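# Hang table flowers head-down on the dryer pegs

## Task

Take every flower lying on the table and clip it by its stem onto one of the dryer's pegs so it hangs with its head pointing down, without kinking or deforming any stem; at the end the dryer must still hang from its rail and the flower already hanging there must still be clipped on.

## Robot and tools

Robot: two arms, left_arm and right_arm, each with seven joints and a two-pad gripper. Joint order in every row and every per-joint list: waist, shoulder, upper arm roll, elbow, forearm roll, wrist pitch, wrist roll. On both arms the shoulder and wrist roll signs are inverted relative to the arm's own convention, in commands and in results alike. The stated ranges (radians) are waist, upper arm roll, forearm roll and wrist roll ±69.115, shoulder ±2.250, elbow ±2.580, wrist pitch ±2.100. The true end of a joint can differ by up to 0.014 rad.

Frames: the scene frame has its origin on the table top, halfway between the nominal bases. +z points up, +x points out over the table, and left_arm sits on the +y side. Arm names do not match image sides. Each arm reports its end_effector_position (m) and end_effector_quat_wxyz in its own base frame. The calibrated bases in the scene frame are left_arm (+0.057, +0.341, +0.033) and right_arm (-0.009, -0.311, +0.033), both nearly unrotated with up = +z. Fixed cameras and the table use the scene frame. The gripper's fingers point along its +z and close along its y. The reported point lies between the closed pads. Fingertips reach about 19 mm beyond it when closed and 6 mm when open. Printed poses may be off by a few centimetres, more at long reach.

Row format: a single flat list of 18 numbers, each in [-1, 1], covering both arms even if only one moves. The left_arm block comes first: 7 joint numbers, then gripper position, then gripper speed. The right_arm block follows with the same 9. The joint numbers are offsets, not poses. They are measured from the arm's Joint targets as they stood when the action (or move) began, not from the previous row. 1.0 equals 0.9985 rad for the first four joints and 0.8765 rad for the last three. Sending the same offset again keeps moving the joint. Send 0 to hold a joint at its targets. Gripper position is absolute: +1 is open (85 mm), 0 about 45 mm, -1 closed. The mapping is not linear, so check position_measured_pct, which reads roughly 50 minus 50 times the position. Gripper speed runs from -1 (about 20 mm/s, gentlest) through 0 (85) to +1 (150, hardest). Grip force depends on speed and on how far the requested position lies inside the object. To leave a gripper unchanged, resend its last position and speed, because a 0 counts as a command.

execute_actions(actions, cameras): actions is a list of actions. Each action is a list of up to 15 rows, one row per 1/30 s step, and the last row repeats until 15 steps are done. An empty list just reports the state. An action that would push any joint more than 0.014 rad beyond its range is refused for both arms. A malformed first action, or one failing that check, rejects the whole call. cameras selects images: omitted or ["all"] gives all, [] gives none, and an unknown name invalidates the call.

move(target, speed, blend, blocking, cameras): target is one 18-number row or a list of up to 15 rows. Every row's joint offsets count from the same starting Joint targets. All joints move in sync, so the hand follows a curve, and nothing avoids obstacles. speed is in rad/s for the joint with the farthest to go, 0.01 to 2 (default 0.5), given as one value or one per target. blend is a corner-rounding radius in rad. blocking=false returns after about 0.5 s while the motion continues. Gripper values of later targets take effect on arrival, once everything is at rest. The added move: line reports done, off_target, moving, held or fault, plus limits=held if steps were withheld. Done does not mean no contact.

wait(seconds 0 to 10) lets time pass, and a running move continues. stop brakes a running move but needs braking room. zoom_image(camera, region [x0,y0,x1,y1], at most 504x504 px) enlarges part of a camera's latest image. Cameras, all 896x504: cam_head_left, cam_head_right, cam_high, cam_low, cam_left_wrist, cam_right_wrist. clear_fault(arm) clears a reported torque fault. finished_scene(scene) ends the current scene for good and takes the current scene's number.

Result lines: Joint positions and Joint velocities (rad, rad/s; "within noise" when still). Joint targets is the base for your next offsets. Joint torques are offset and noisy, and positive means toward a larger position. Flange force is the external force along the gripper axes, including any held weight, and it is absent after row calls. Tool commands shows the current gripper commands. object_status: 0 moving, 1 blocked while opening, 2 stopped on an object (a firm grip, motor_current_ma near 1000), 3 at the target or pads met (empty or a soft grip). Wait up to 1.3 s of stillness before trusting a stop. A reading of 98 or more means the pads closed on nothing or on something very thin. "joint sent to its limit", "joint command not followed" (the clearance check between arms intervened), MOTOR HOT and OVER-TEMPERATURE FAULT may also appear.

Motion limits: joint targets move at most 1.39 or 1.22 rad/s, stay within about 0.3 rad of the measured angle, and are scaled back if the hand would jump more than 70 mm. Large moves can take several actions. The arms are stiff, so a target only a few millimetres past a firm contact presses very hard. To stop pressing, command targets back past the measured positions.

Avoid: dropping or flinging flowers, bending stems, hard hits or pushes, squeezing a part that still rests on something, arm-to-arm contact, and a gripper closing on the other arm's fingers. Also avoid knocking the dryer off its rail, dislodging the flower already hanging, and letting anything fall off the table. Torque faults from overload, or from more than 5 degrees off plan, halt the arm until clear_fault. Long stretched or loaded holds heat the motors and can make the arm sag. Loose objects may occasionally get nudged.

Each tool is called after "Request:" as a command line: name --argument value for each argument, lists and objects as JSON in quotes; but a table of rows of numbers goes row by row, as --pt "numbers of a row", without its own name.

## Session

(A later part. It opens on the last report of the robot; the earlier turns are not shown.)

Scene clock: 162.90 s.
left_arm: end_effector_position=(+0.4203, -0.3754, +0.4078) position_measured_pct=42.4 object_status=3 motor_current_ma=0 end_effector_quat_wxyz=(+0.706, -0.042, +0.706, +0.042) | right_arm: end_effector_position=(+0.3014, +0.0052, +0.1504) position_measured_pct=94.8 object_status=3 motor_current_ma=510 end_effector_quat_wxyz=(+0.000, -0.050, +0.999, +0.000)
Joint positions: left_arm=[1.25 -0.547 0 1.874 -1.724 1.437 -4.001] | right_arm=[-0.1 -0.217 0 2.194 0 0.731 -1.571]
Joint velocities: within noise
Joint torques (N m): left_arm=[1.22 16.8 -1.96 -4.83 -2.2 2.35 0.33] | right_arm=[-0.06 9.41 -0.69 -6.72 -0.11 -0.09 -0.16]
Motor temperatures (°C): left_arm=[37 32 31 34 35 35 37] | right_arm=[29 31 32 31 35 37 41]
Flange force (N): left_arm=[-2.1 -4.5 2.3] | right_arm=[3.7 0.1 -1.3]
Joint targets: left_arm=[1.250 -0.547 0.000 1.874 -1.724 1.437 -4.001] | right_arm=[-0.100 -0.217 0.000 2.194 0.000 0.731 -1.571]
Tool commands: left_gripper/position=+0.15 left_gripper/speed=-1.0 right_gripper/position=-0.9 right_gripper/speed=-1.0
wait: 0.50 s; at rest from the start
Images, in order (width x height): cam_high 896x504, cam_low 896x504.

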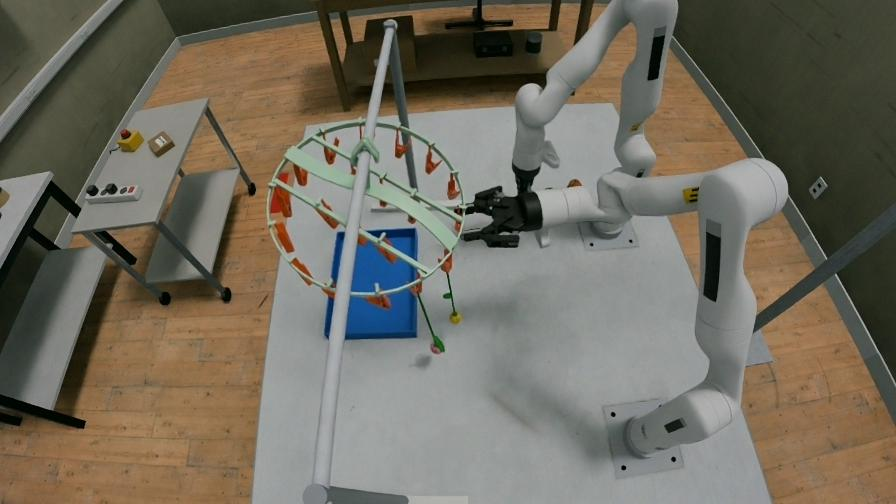

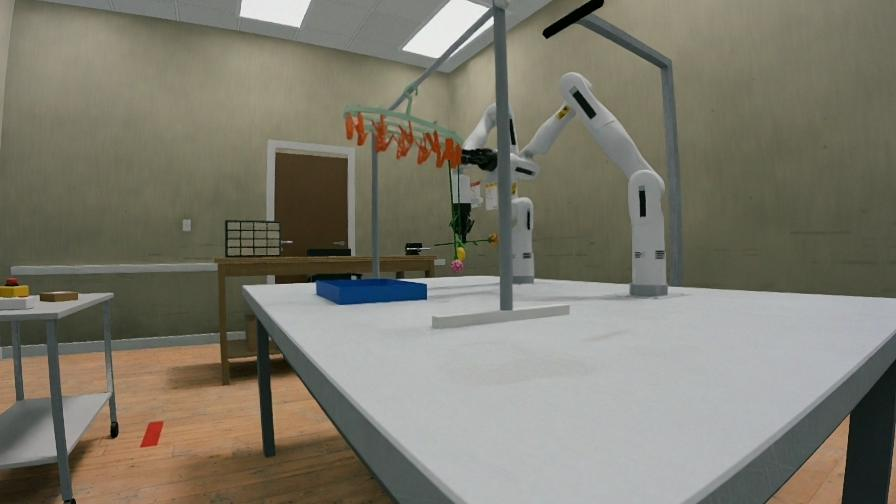

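Request:
zoom_image --camera "cam_low" --region '[430, 120, 480, 170]'

Request:
execute_actions --actions '[]' --cameras '["cam_head_left","cam_head_right","cam_left_wrist"]'

Request:
zoom_image --camera "cam_left_wrist" --region '[250, 300, 600, 504]'

Request:
zoom_image --camera "cam_head_left" --region '[480, 150, 530, 200]'

Request:
zoom_image --camera "cam_head_right" --region '[435, 150, 485, 200]'

Scaled by 10.080 from the camera's 896x504 image, which has a finer 1280x720 frame.

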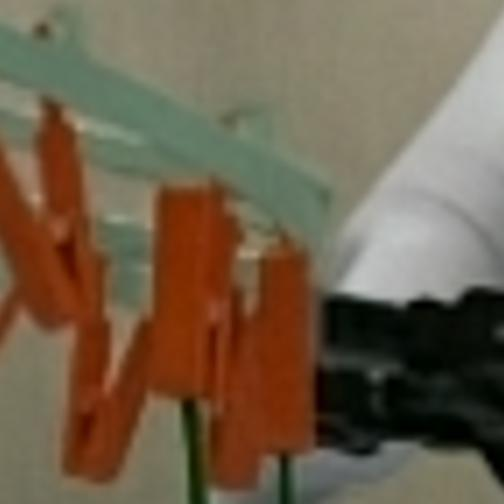

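Scene clock: 166.70 s.
left_arm: end_effector_position=(+0.4203, -0.3754, +0.4078) position_measured_pct=42.4 object_status=3 motor_current_ma=0 end_effector_quat_wxyz=(+0.706, -0.042, +0.706, +0.042) | right_arm: end_effector_position=(+0.3014, +0.0052, +0.1504) position_measured_pct=94.8 object_status=3 motor_current_ma=510 end_effector_quat_wxyz=(+0.000, -0.050, +0.999, +0.000)
Joint positions: left_arm=[1.25 -0.547 0 1.874 -1.724 1.437 -4.001] | right_arm=[-0.1 -0.217 0 2.194 0 0.731 -1.571]
Joint velocities: within noise
Joint torques (N m): left_arm=[1.17 16.88 -1.99 -4.91 -2.21 2.32 0.36] | right_arm=[0 9.36 -0.63 -6.74 -0.12 -0.1 -0.18]
Motor temperatures (°C): left_arm=[37 32 31 34 35 35 37] | right_arm=[29 31 32 31 35 37 41]
Flange force (N): left_arm=[-1.8 -4.4 2.1] | right_arm=[3.9 0.4 -1.5]
Joint targets: left_arm=[1.250 -0.547 0.000 1.874 -1.724 1.437 -4.001] | right_arm=[-0.100 -0.217 0.000 2.194 0.000 0.731 -1.571]
Tool commands: left_gripper/position=+0.15 left_gripper/speed=-1.0 right_gripper/position=-0.9 right_gripper/speed=-1.0
Images, in order (width x height): cam_head_left 896x504, cam_head_right 896x504, cam_left_wrist 896x504.

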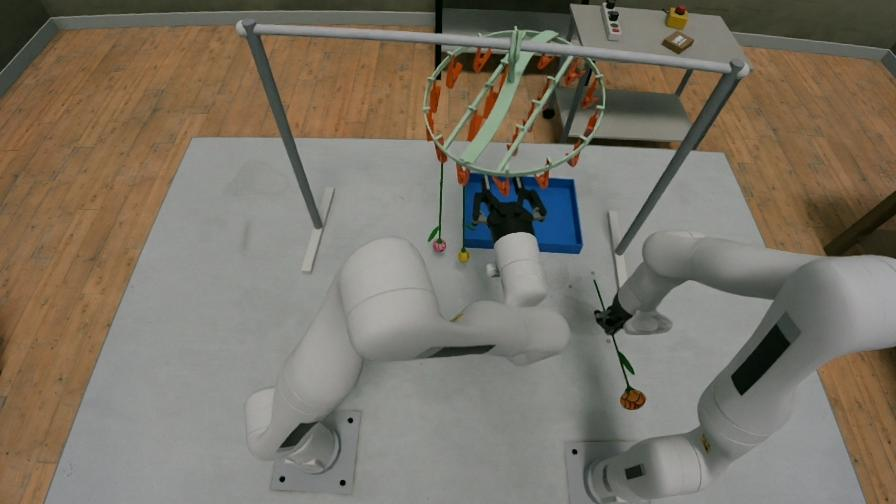

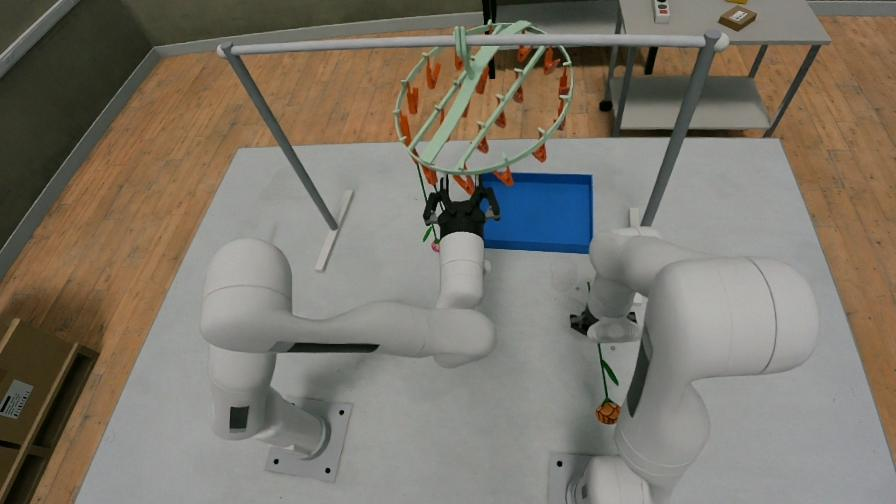

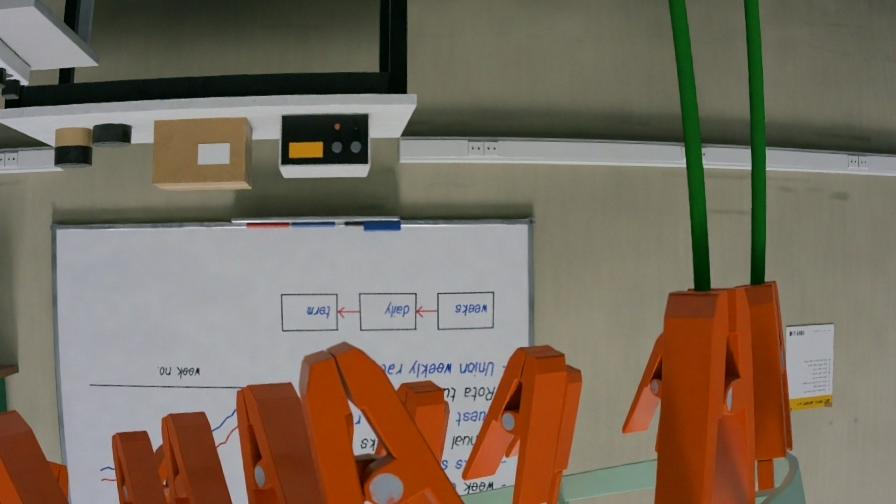

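Scaled by 1.440 from the camera's 896x504 image, which has a finer 1280x720 frame.

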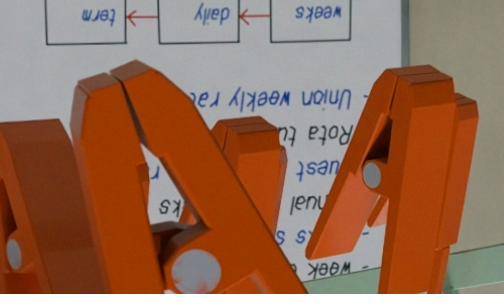

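Scaled by 10.080 from the camera's 896x504 image, which has a finer 1280x720 frame.

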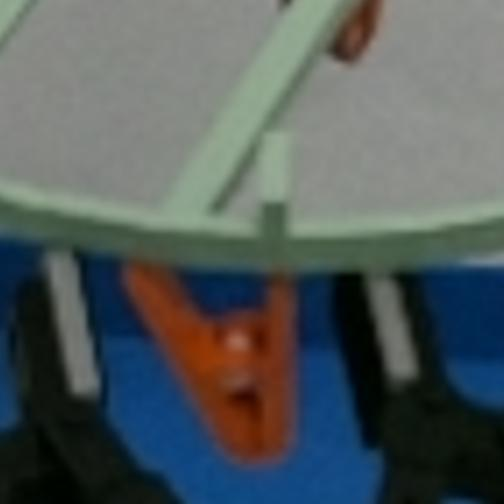

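Scaled by 10.080 from the camera's 896x504 image, which has a finer 1280x720 frame.

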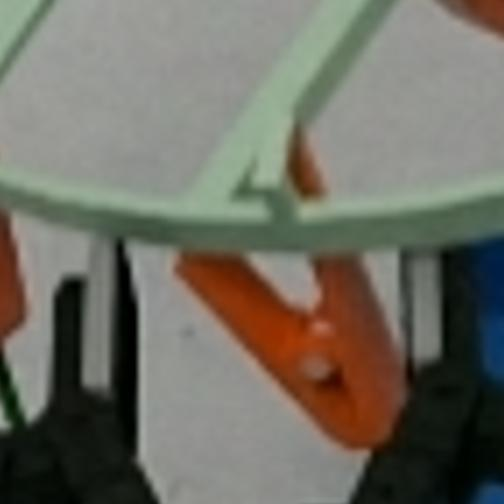

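Request:
move --target '[0.0416,-0.01,0,0.0135,0.0332,0.0342,-0.0222,0.15,-1,0,0,0,0,0,0,0,-0.9,-1]' --speed 0.06 --cameras '["cam_left_wrist","cam_high"]'

Request:
zoom_image --camera "cam_high" --region '[440, 180, 520, 260]'

Scene clock: 171.63 s.
left_arm: end_effector_position=(+0.4026, -0.3777, +0.4009) position_measured_pct=42.4 object_status=3 motor_current_ma=0 end_effector_quat_wxyz=(+0.706, -0.041, +0.706, +0.042) | right_arm: end_effector_position=(+0.3014, +0.0052, +0.1504) position_measured_pct=94.8 object_status=3 motor_current_ma=510 end_effector_quat_wxyz=(+0.000, -0.050, +0.999, +0.000)
Joint positions: left_arm=[1.292 -0.557 0 1.887 -1.695 1.467 -4.021] | right_arm=[-0.1 -0.217 0 2.194 0 0.731 -1.571]
Joint velocities: within noise
Joint torques (N m): left_arm=[1.33 16.58 -1.85 -4.24 -1.94 2.26 0.33] | right_arm=[-0.07 9.34 -0.51 -6.77 -0.19 -0.14 -0.24]
Motor temperatures (°C): left_arm=[37 32 31 34 35 35 37] | right_arm=[29 31 32 31 35 37 41]
Flange force (N): left_arm=[-2.4 -5.3 2.6] | right_arm=[4.0 0.5 -1.6]
Joint targets: left_arm=[1.292 -0.557 0.000 1.887 -1.695 1.467 -4.021] | right_arm=[-0.100 -0.217 0.000 2.194 0.000 0.731 -1.571]
move: done
Images, in order (width x height): cam_high 896x504, cam_left_wrist 896x504.

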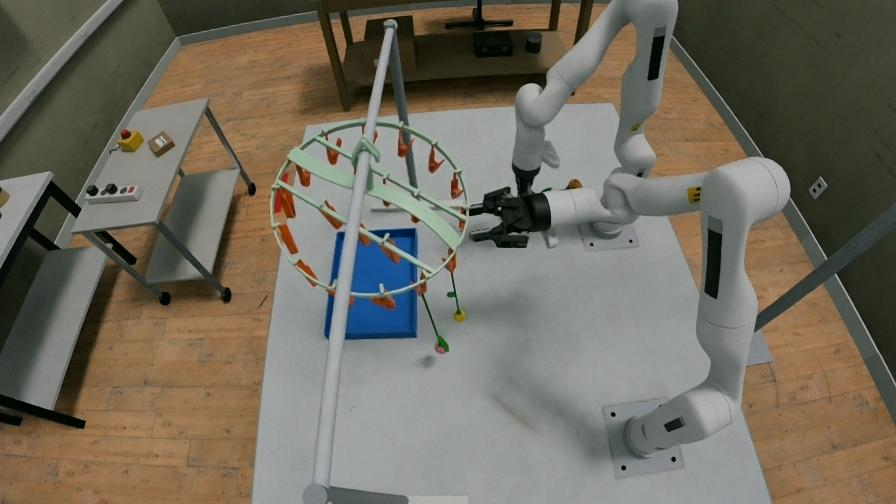

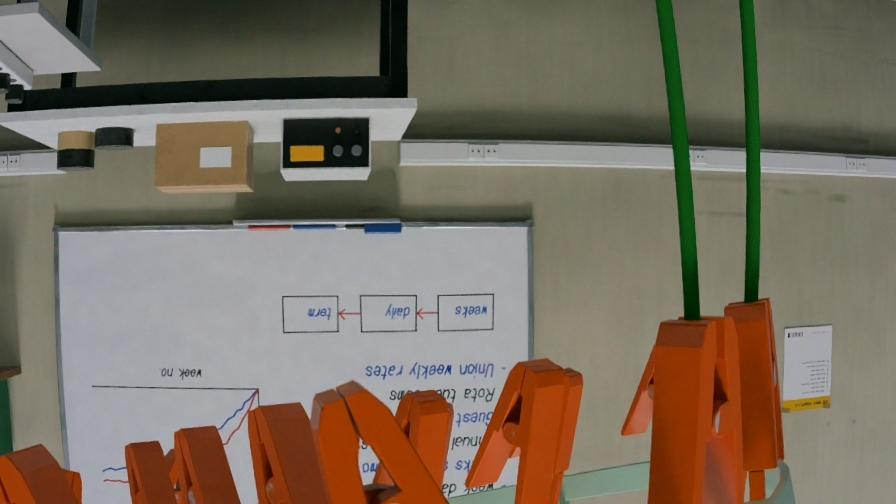

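Scaled by 6.300 from the camera's 896x504 image, which has a finer 1280x720 frame.

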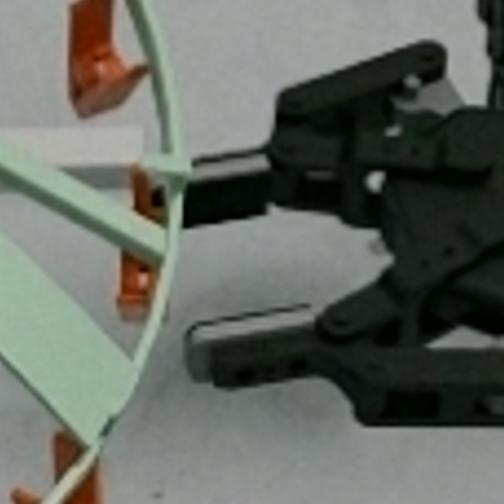

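Request:
move --target '[-0.0416,-0.0033,0,-0.0068,-0.0362,-0.0307,-0.0005,0.15,-1,0,0,0,0,0,0,0,-0.9,-1]' --speed 0.05 --cameras '["cam_left_wrist","cam_high","cam_head_left","cam_head_right"]'

Request:
zoom_image --camera "cam_high" --region '[440, 180, 520, 260]'

Request:
zoom_image --camera "cam_head_left" --region '[480, 150, 530, 200]'

Request:
zoom_image --camera "cam_head_right" --region '[435, 150, 485, 200]'

Scene clock: 173.87 s.
left_arm: end_effector_position=(+0.4203, -0.3754, +0.4008) position_measured_pct=42.4 object_status=3 motor_current_ma=0 end_effector_quat_wxyz=(+0.706, -0.042, +0.706, +0.042) | right_arm: end_effector_position=(+0.3014, +0.0052, +0.1504) position_measured_pct=94.8 object_status=3 motor_current_ma=510 end_effector_quat_wxyz=(+0.000, -0.050, +0.999, +0.000)
Joint positions: left_arm=[1.25 -0.56 0 1.88 -1.727 1.44 -4.021] | right_arm=[-0.1 -0.217 0 2.194 0 0.731 -1.571]
Joint velocities: within noise
Joint torques (N m): left_arm=[1.4 16.64 -1.71 -4.53 -1.97 2.28 0.29] | right_arm=[-0.04 9.43 -0.62 -6.76 -0.15 -0.11 -0.14]
Motor temperatures (°C): left_arm=[37 32 31 34 35 35 37] | right_arm=[29 31 32 31 35 37 41]
Flange force (N): left_arm=[-2.6 -4.6 2.9] | right_arm=[3.8 0.2 -1.3]
Joint targets: left_arm=[1.250 -0.560 0.000 1.880 -1.727 1.440 -4.021] | right_arm=[-0.100 -0.217 0.000 2.194 0.000 0.731 -1.571]
move: done
Images, in order (width x height): cam_head_left 896x504, cam_head_right 896x504, cam_high 896x504, cam_left_wrist 896x504.

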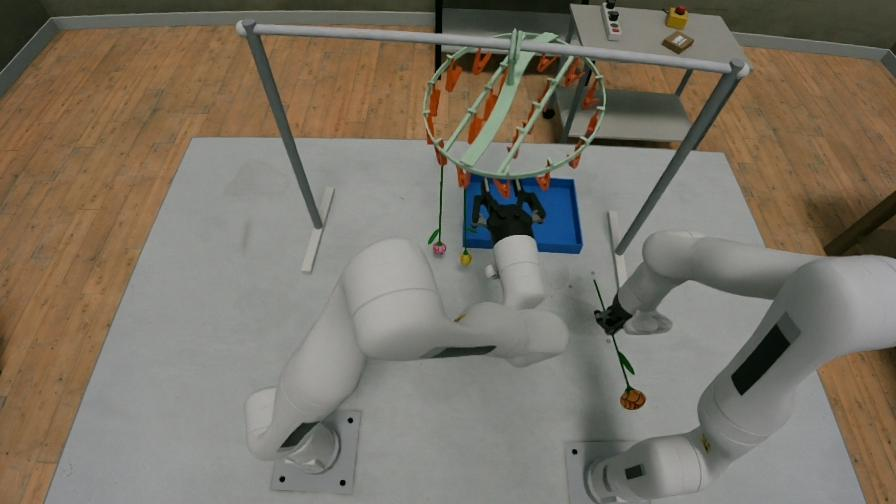

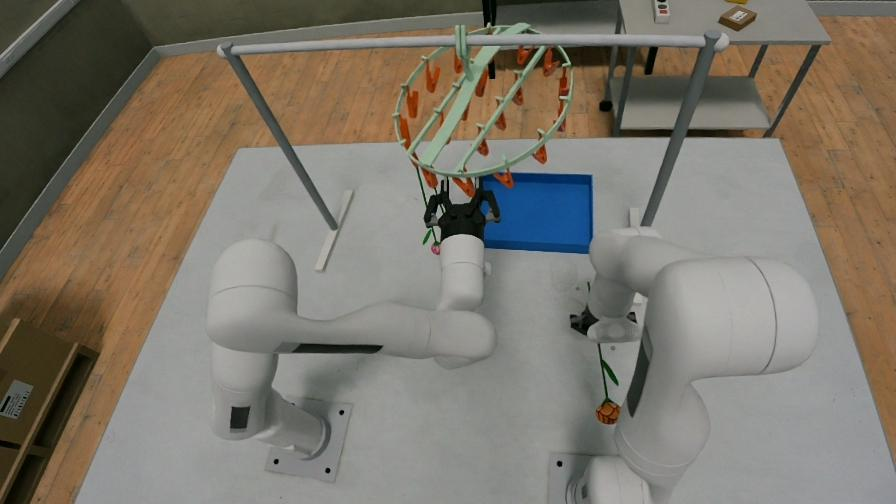

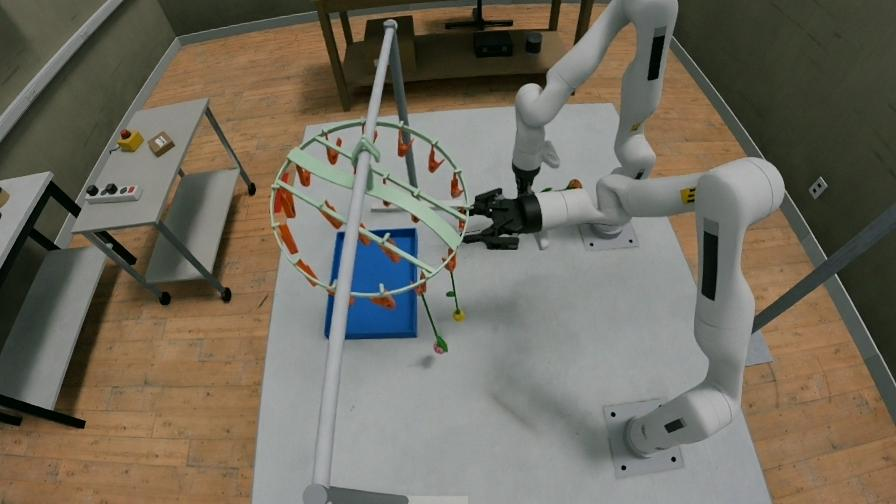

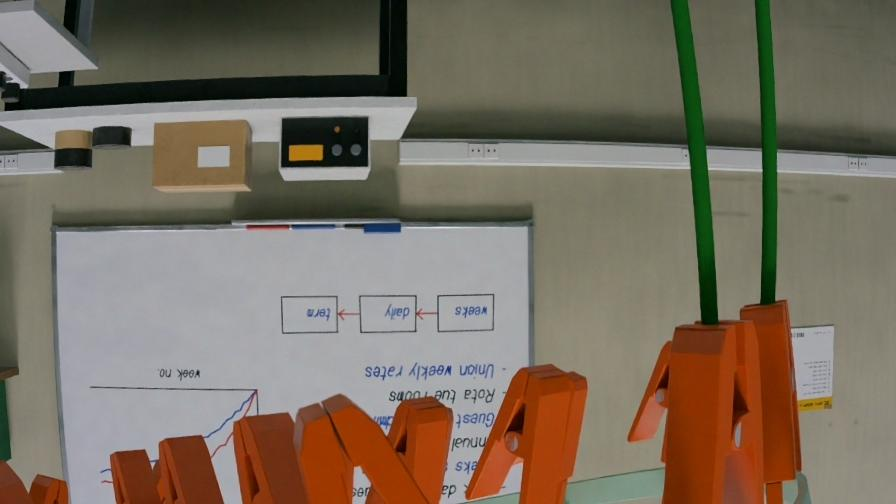

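Scaled by 6.300 from the camera's 896x504 image, which has a finer 1280x720 frame.

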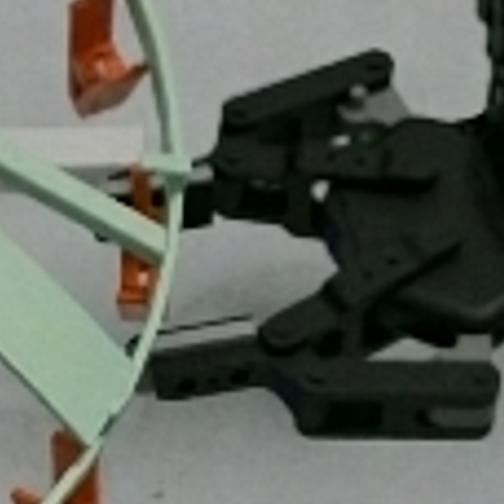

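Scaled by 10.080 from the camera's 896x504 image, which has a finer 1280x720 frame.

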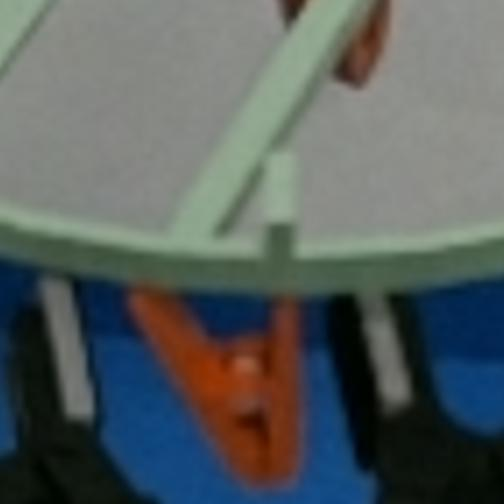

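Scaled by 10.080 from the camera's 896x504 image, which has a finer 1280x720 frame.

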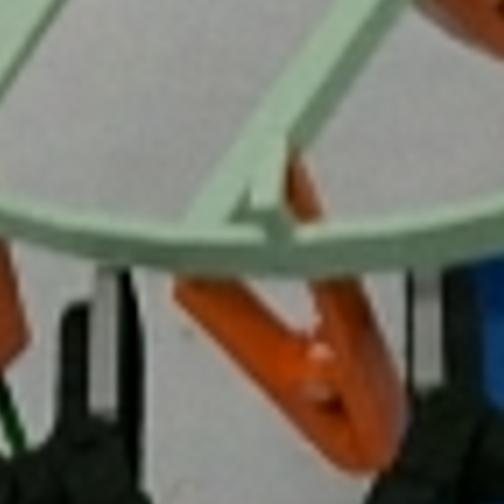

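Request:
move --target '[-0.0389,0.0012,0,-0.0123,-0.0322,-0.031,0.0105,0.15,-1,0,0,0,0,0,0,0,-0.9,-1]' --speed 0.05 --cameras '["cam_left_wrist","cam_high","cam_head_left","cam_head_right","cam_low"]'

Request:
zoom_image --camera "cam_high" --region '[430, 180, 510, 260]'

Request:
zoom_image --camera "cam_head_left" --region '[480, 150, 530, 200]'

Request:
zoom_image --camera "cam_head_right" --region '[435, 150, 485, 200]'

Request:
zoom_image --camera "cam_low" --region '[430, 120, 480, 170]'

Scene clock: 177.13 s.
left_arm: end_effector_position=(+0.4372, -0.3734, +0.4038) position_measured_pct=42.4 object_status=3 motor_current_ma=0 end_effector_quat_wxyz=(+0.706, -0.042, +0.706, +0.042) | right_arm: end_effector_position=(+0.3014, +0.0052, +0.1504) position_measured_pct=94.8 object_status=3 motor_current_ma=510 end_effector_quat_wxyz=(+0.000, -0.050, +0.999, +0.000)
Joint positions: left_arm=[1.211 -0.559 0 1.868 -1.755 1.413 -4.012] | right_arm=[-0.1 -0.217 0 2.194 0 0.731 -1.571]
Joint velocities: within noise
Joint torques (N m): left_arm=[1.45 16.92 -1.77 -4.77 -2.03 2.2 0.29] | right_arm=[0.02 9.31 -0.54 -6.75 -0.13 -0.14 -0.2]
Motor temperatures (°C): left_arm=[37 32 31 34 35 35 37] | right_arm=[29 31 32 31 35 37 41]
Flange force (N): left_arm=[-2.5 -4.6 2.9] | right_arm=[4.0 0.6 -1.7]
Joint targets: left_arm=[1.211 -0.559 0.000 1.868 -1.755 1.413 -4.012] | right_arm=[-0.100 -0.217 0.000 2.194 0.000 0.731 -1.571]
move: done
Images, in order (width x height): cam_head_left 896x504, cam_head_right 896x504, cam_high 896x504, cam_low 896x504, cam_left_wrist 896x504.

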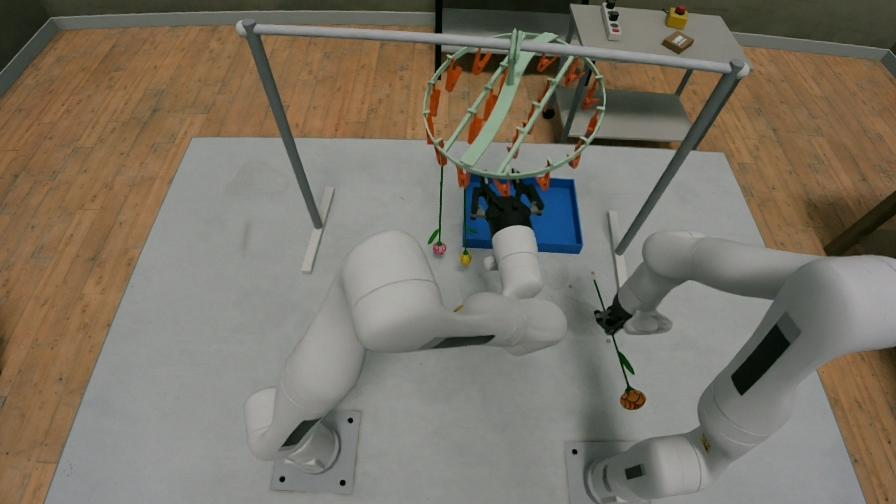

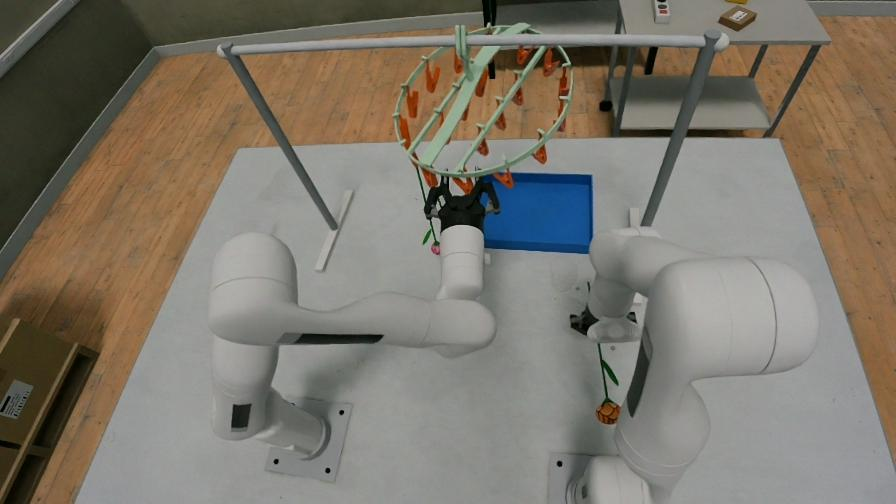

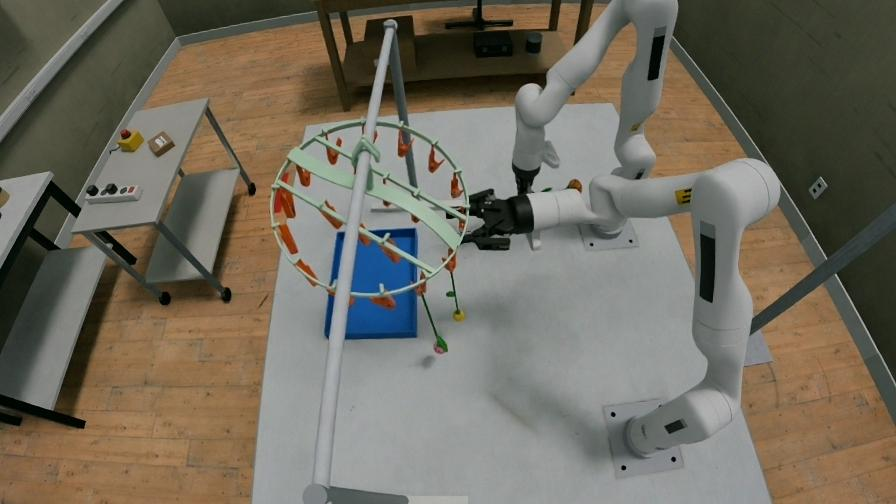

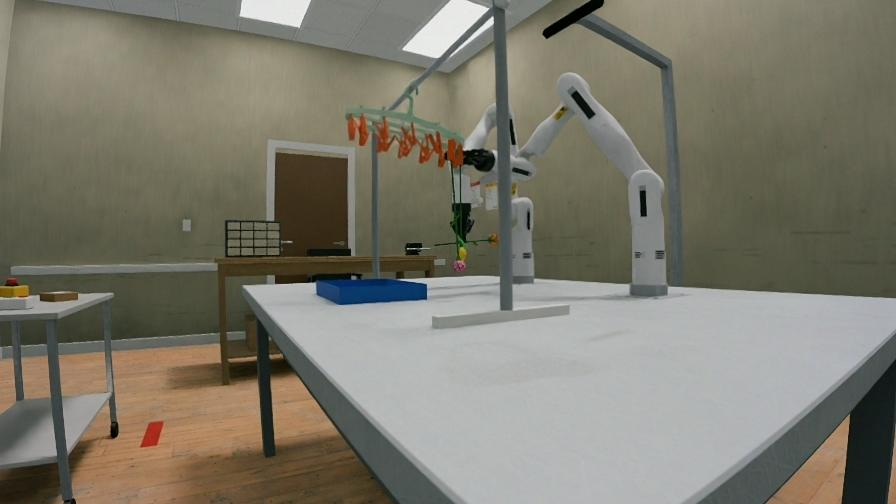

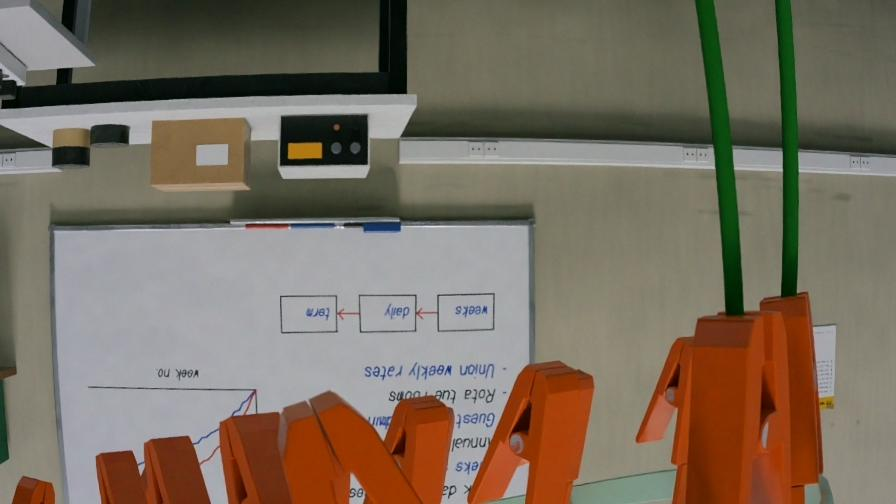

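Scaled by 6.300 from the camera's 896x504 image, which has a finer 1280x720 frame.

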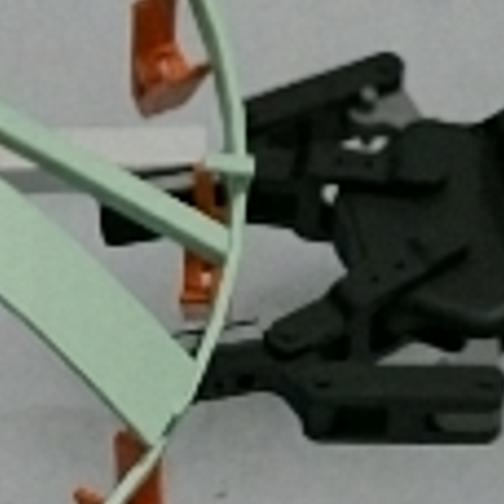

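Scaled by 10.080 from the camera's 896x504 image, which has a finer 1280x720 frame.

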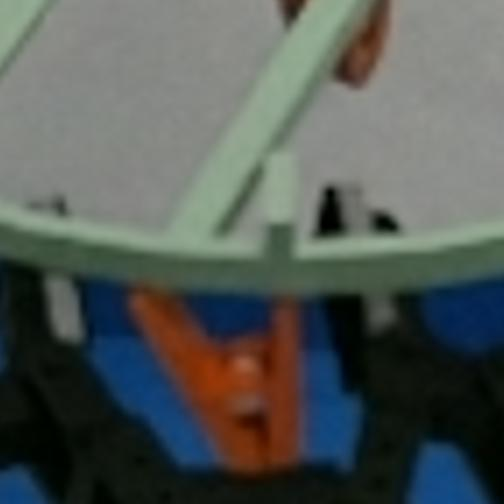

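Scaled by 10.080 from the camera's 896x504 image, which has a finer 1280x720 frame.

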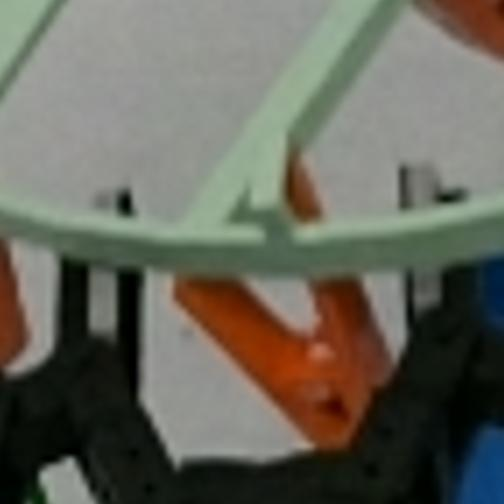

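Scaled by 10.080 from the camera's 896x504 image, which has a finer 1280x720 frame.

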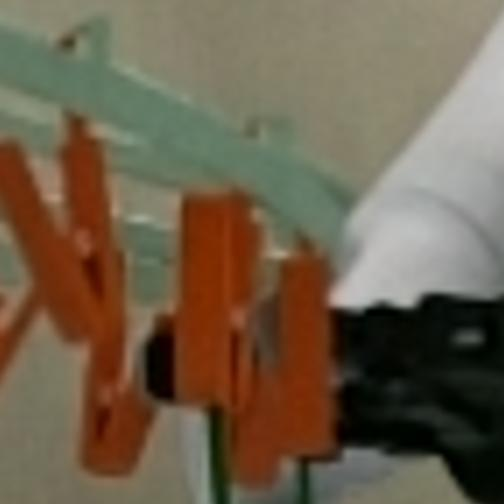

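Request:
execute_actions --actions '[[[0,0,0,0,0,0,0,-0.1,-1,0,0,0,0,0,0,0,-0.9,-1]],[[0,0,0,0,0,0,0,-0.2,-1,0,0,0,0,0,0,0,-0.9,-1]]]' --cameras '["cam_left_wrist","cam_high","cam_head_left","cam_head_right","cam_low"]'

Request:
zoom_image --camera "cam_head_left" --region '[480, 150, 530, 200]'

Request:
zoom_image --camera "cam_head_right" --region '[435, 150, 485, 200]'

Request:
zoom_image --camera "cam_high" --region '[430, 180, 510, 260]'

Scene clock: 179.83 s.
left_arm: end_effector_position=(+0.4372, -0.3734, +0.4038) position_measured_pct=60.2 object_status=3 motor_current_ma=0 end_effector_quat_wxyz=(+0.706, -0.042, +0.706, +0.042) | right_arm: end_effector_position=(+0.3014, +0.0052, +0.1504) position_measured_pct=94.8 object_status=3 motor_current_ma=510 end_effector_quat_wxyz=(+0.000, -0.050, +0.999, +0.000)
Joint positions: left_arm=[1.211 -0.559 0 1.868 -1.755 1.413 -4.012] | right_arm=[-0.1 -0.217 0 2.194 0 0.731 -1.571]
Joint velocities: within noise
Joint torques (N m): left_arm=[1.31 16.86 -1.8 -4.76 -1.99 2.27 0.28] | right_arm=[-0.06 9.34 -0.62 -6.8 -0.1 -0.13 -0.21]
Motor temperatures (°C): left_arm=[37 32 31 34 35 35 37] | right_arm=[29 31 32 31 35 37 41]
Joint targets: left_arm=[1.211 -0.559 0.000 1.868 -1.755 1.413 -4.012] | right_arm=[-0.100 -0.217 0.000 2.194 0.000 0.731 -1.571]
Images, in order (width x height): cam_head_left 896x504, cam_head_right 896x504, cam_high 896x504, cam_low 896x504, cam_left_wrist 896x504.

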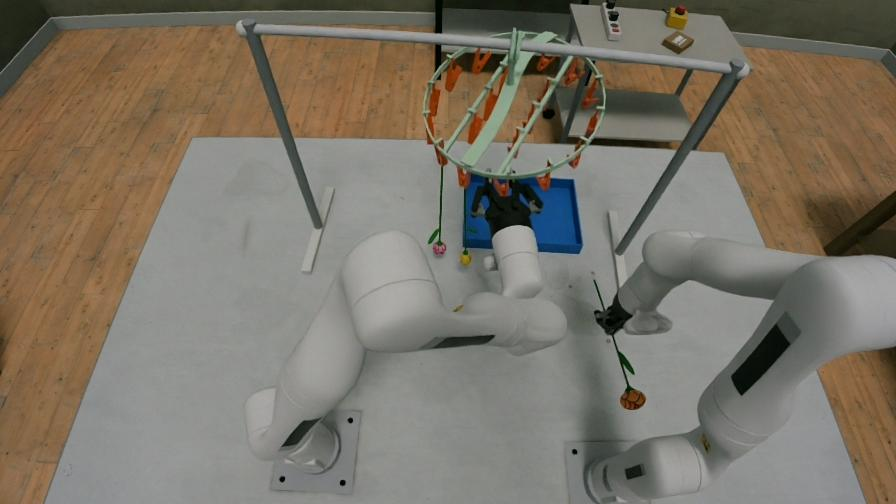

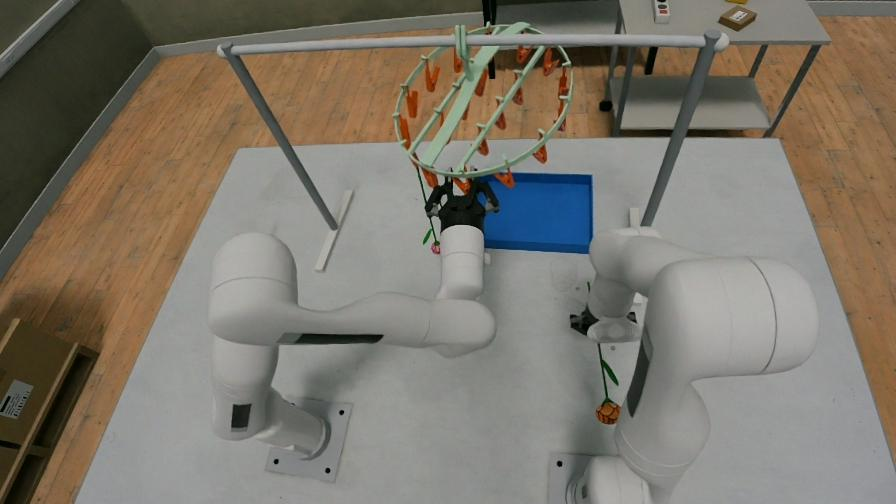

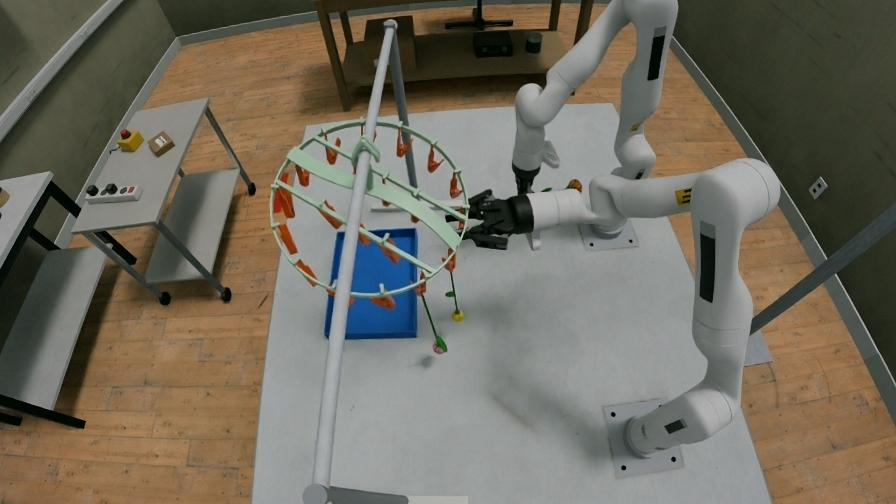

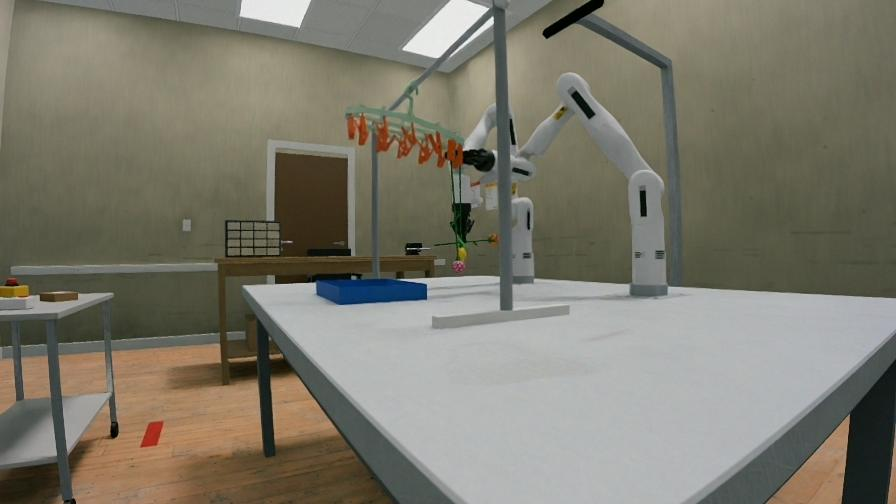

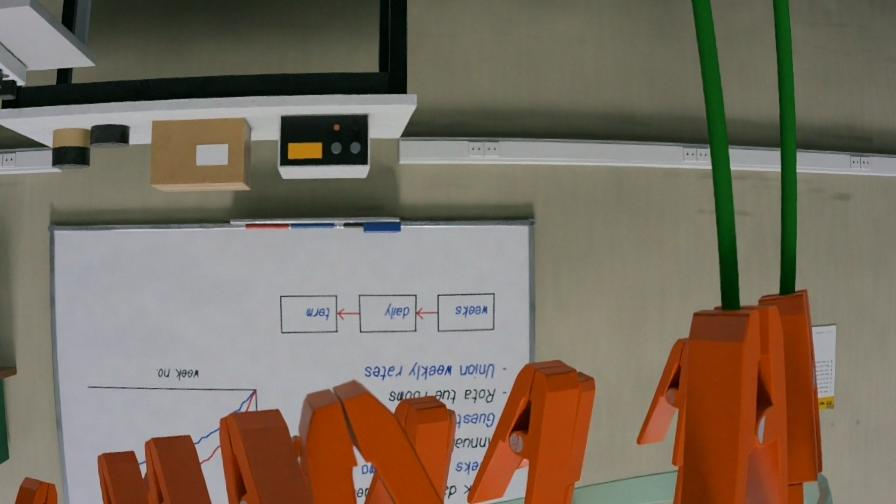

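Scaled by 10.080 from the camera's 896x504 image, which has a finer 1280x720 frame.

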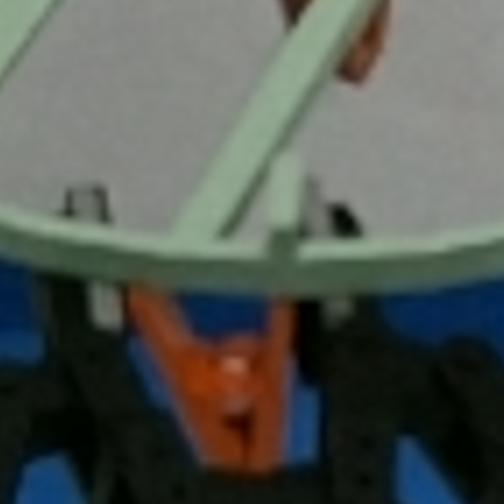

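Scaled by 10.080 from the camera's 896x504 image, which has a finer 1280x720 frame.

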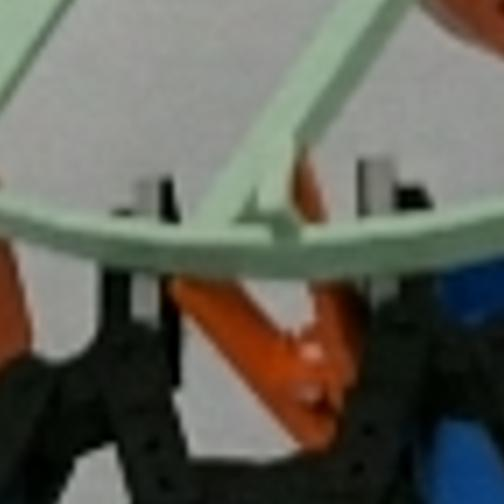

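Scaled by 6.300 from the camera's 896x504 image, which has a finer 1280x720 frame.

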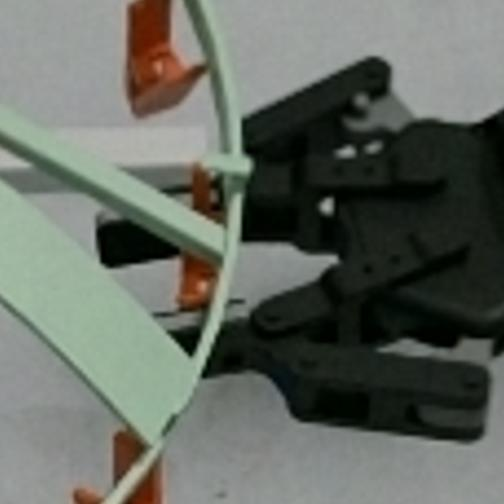

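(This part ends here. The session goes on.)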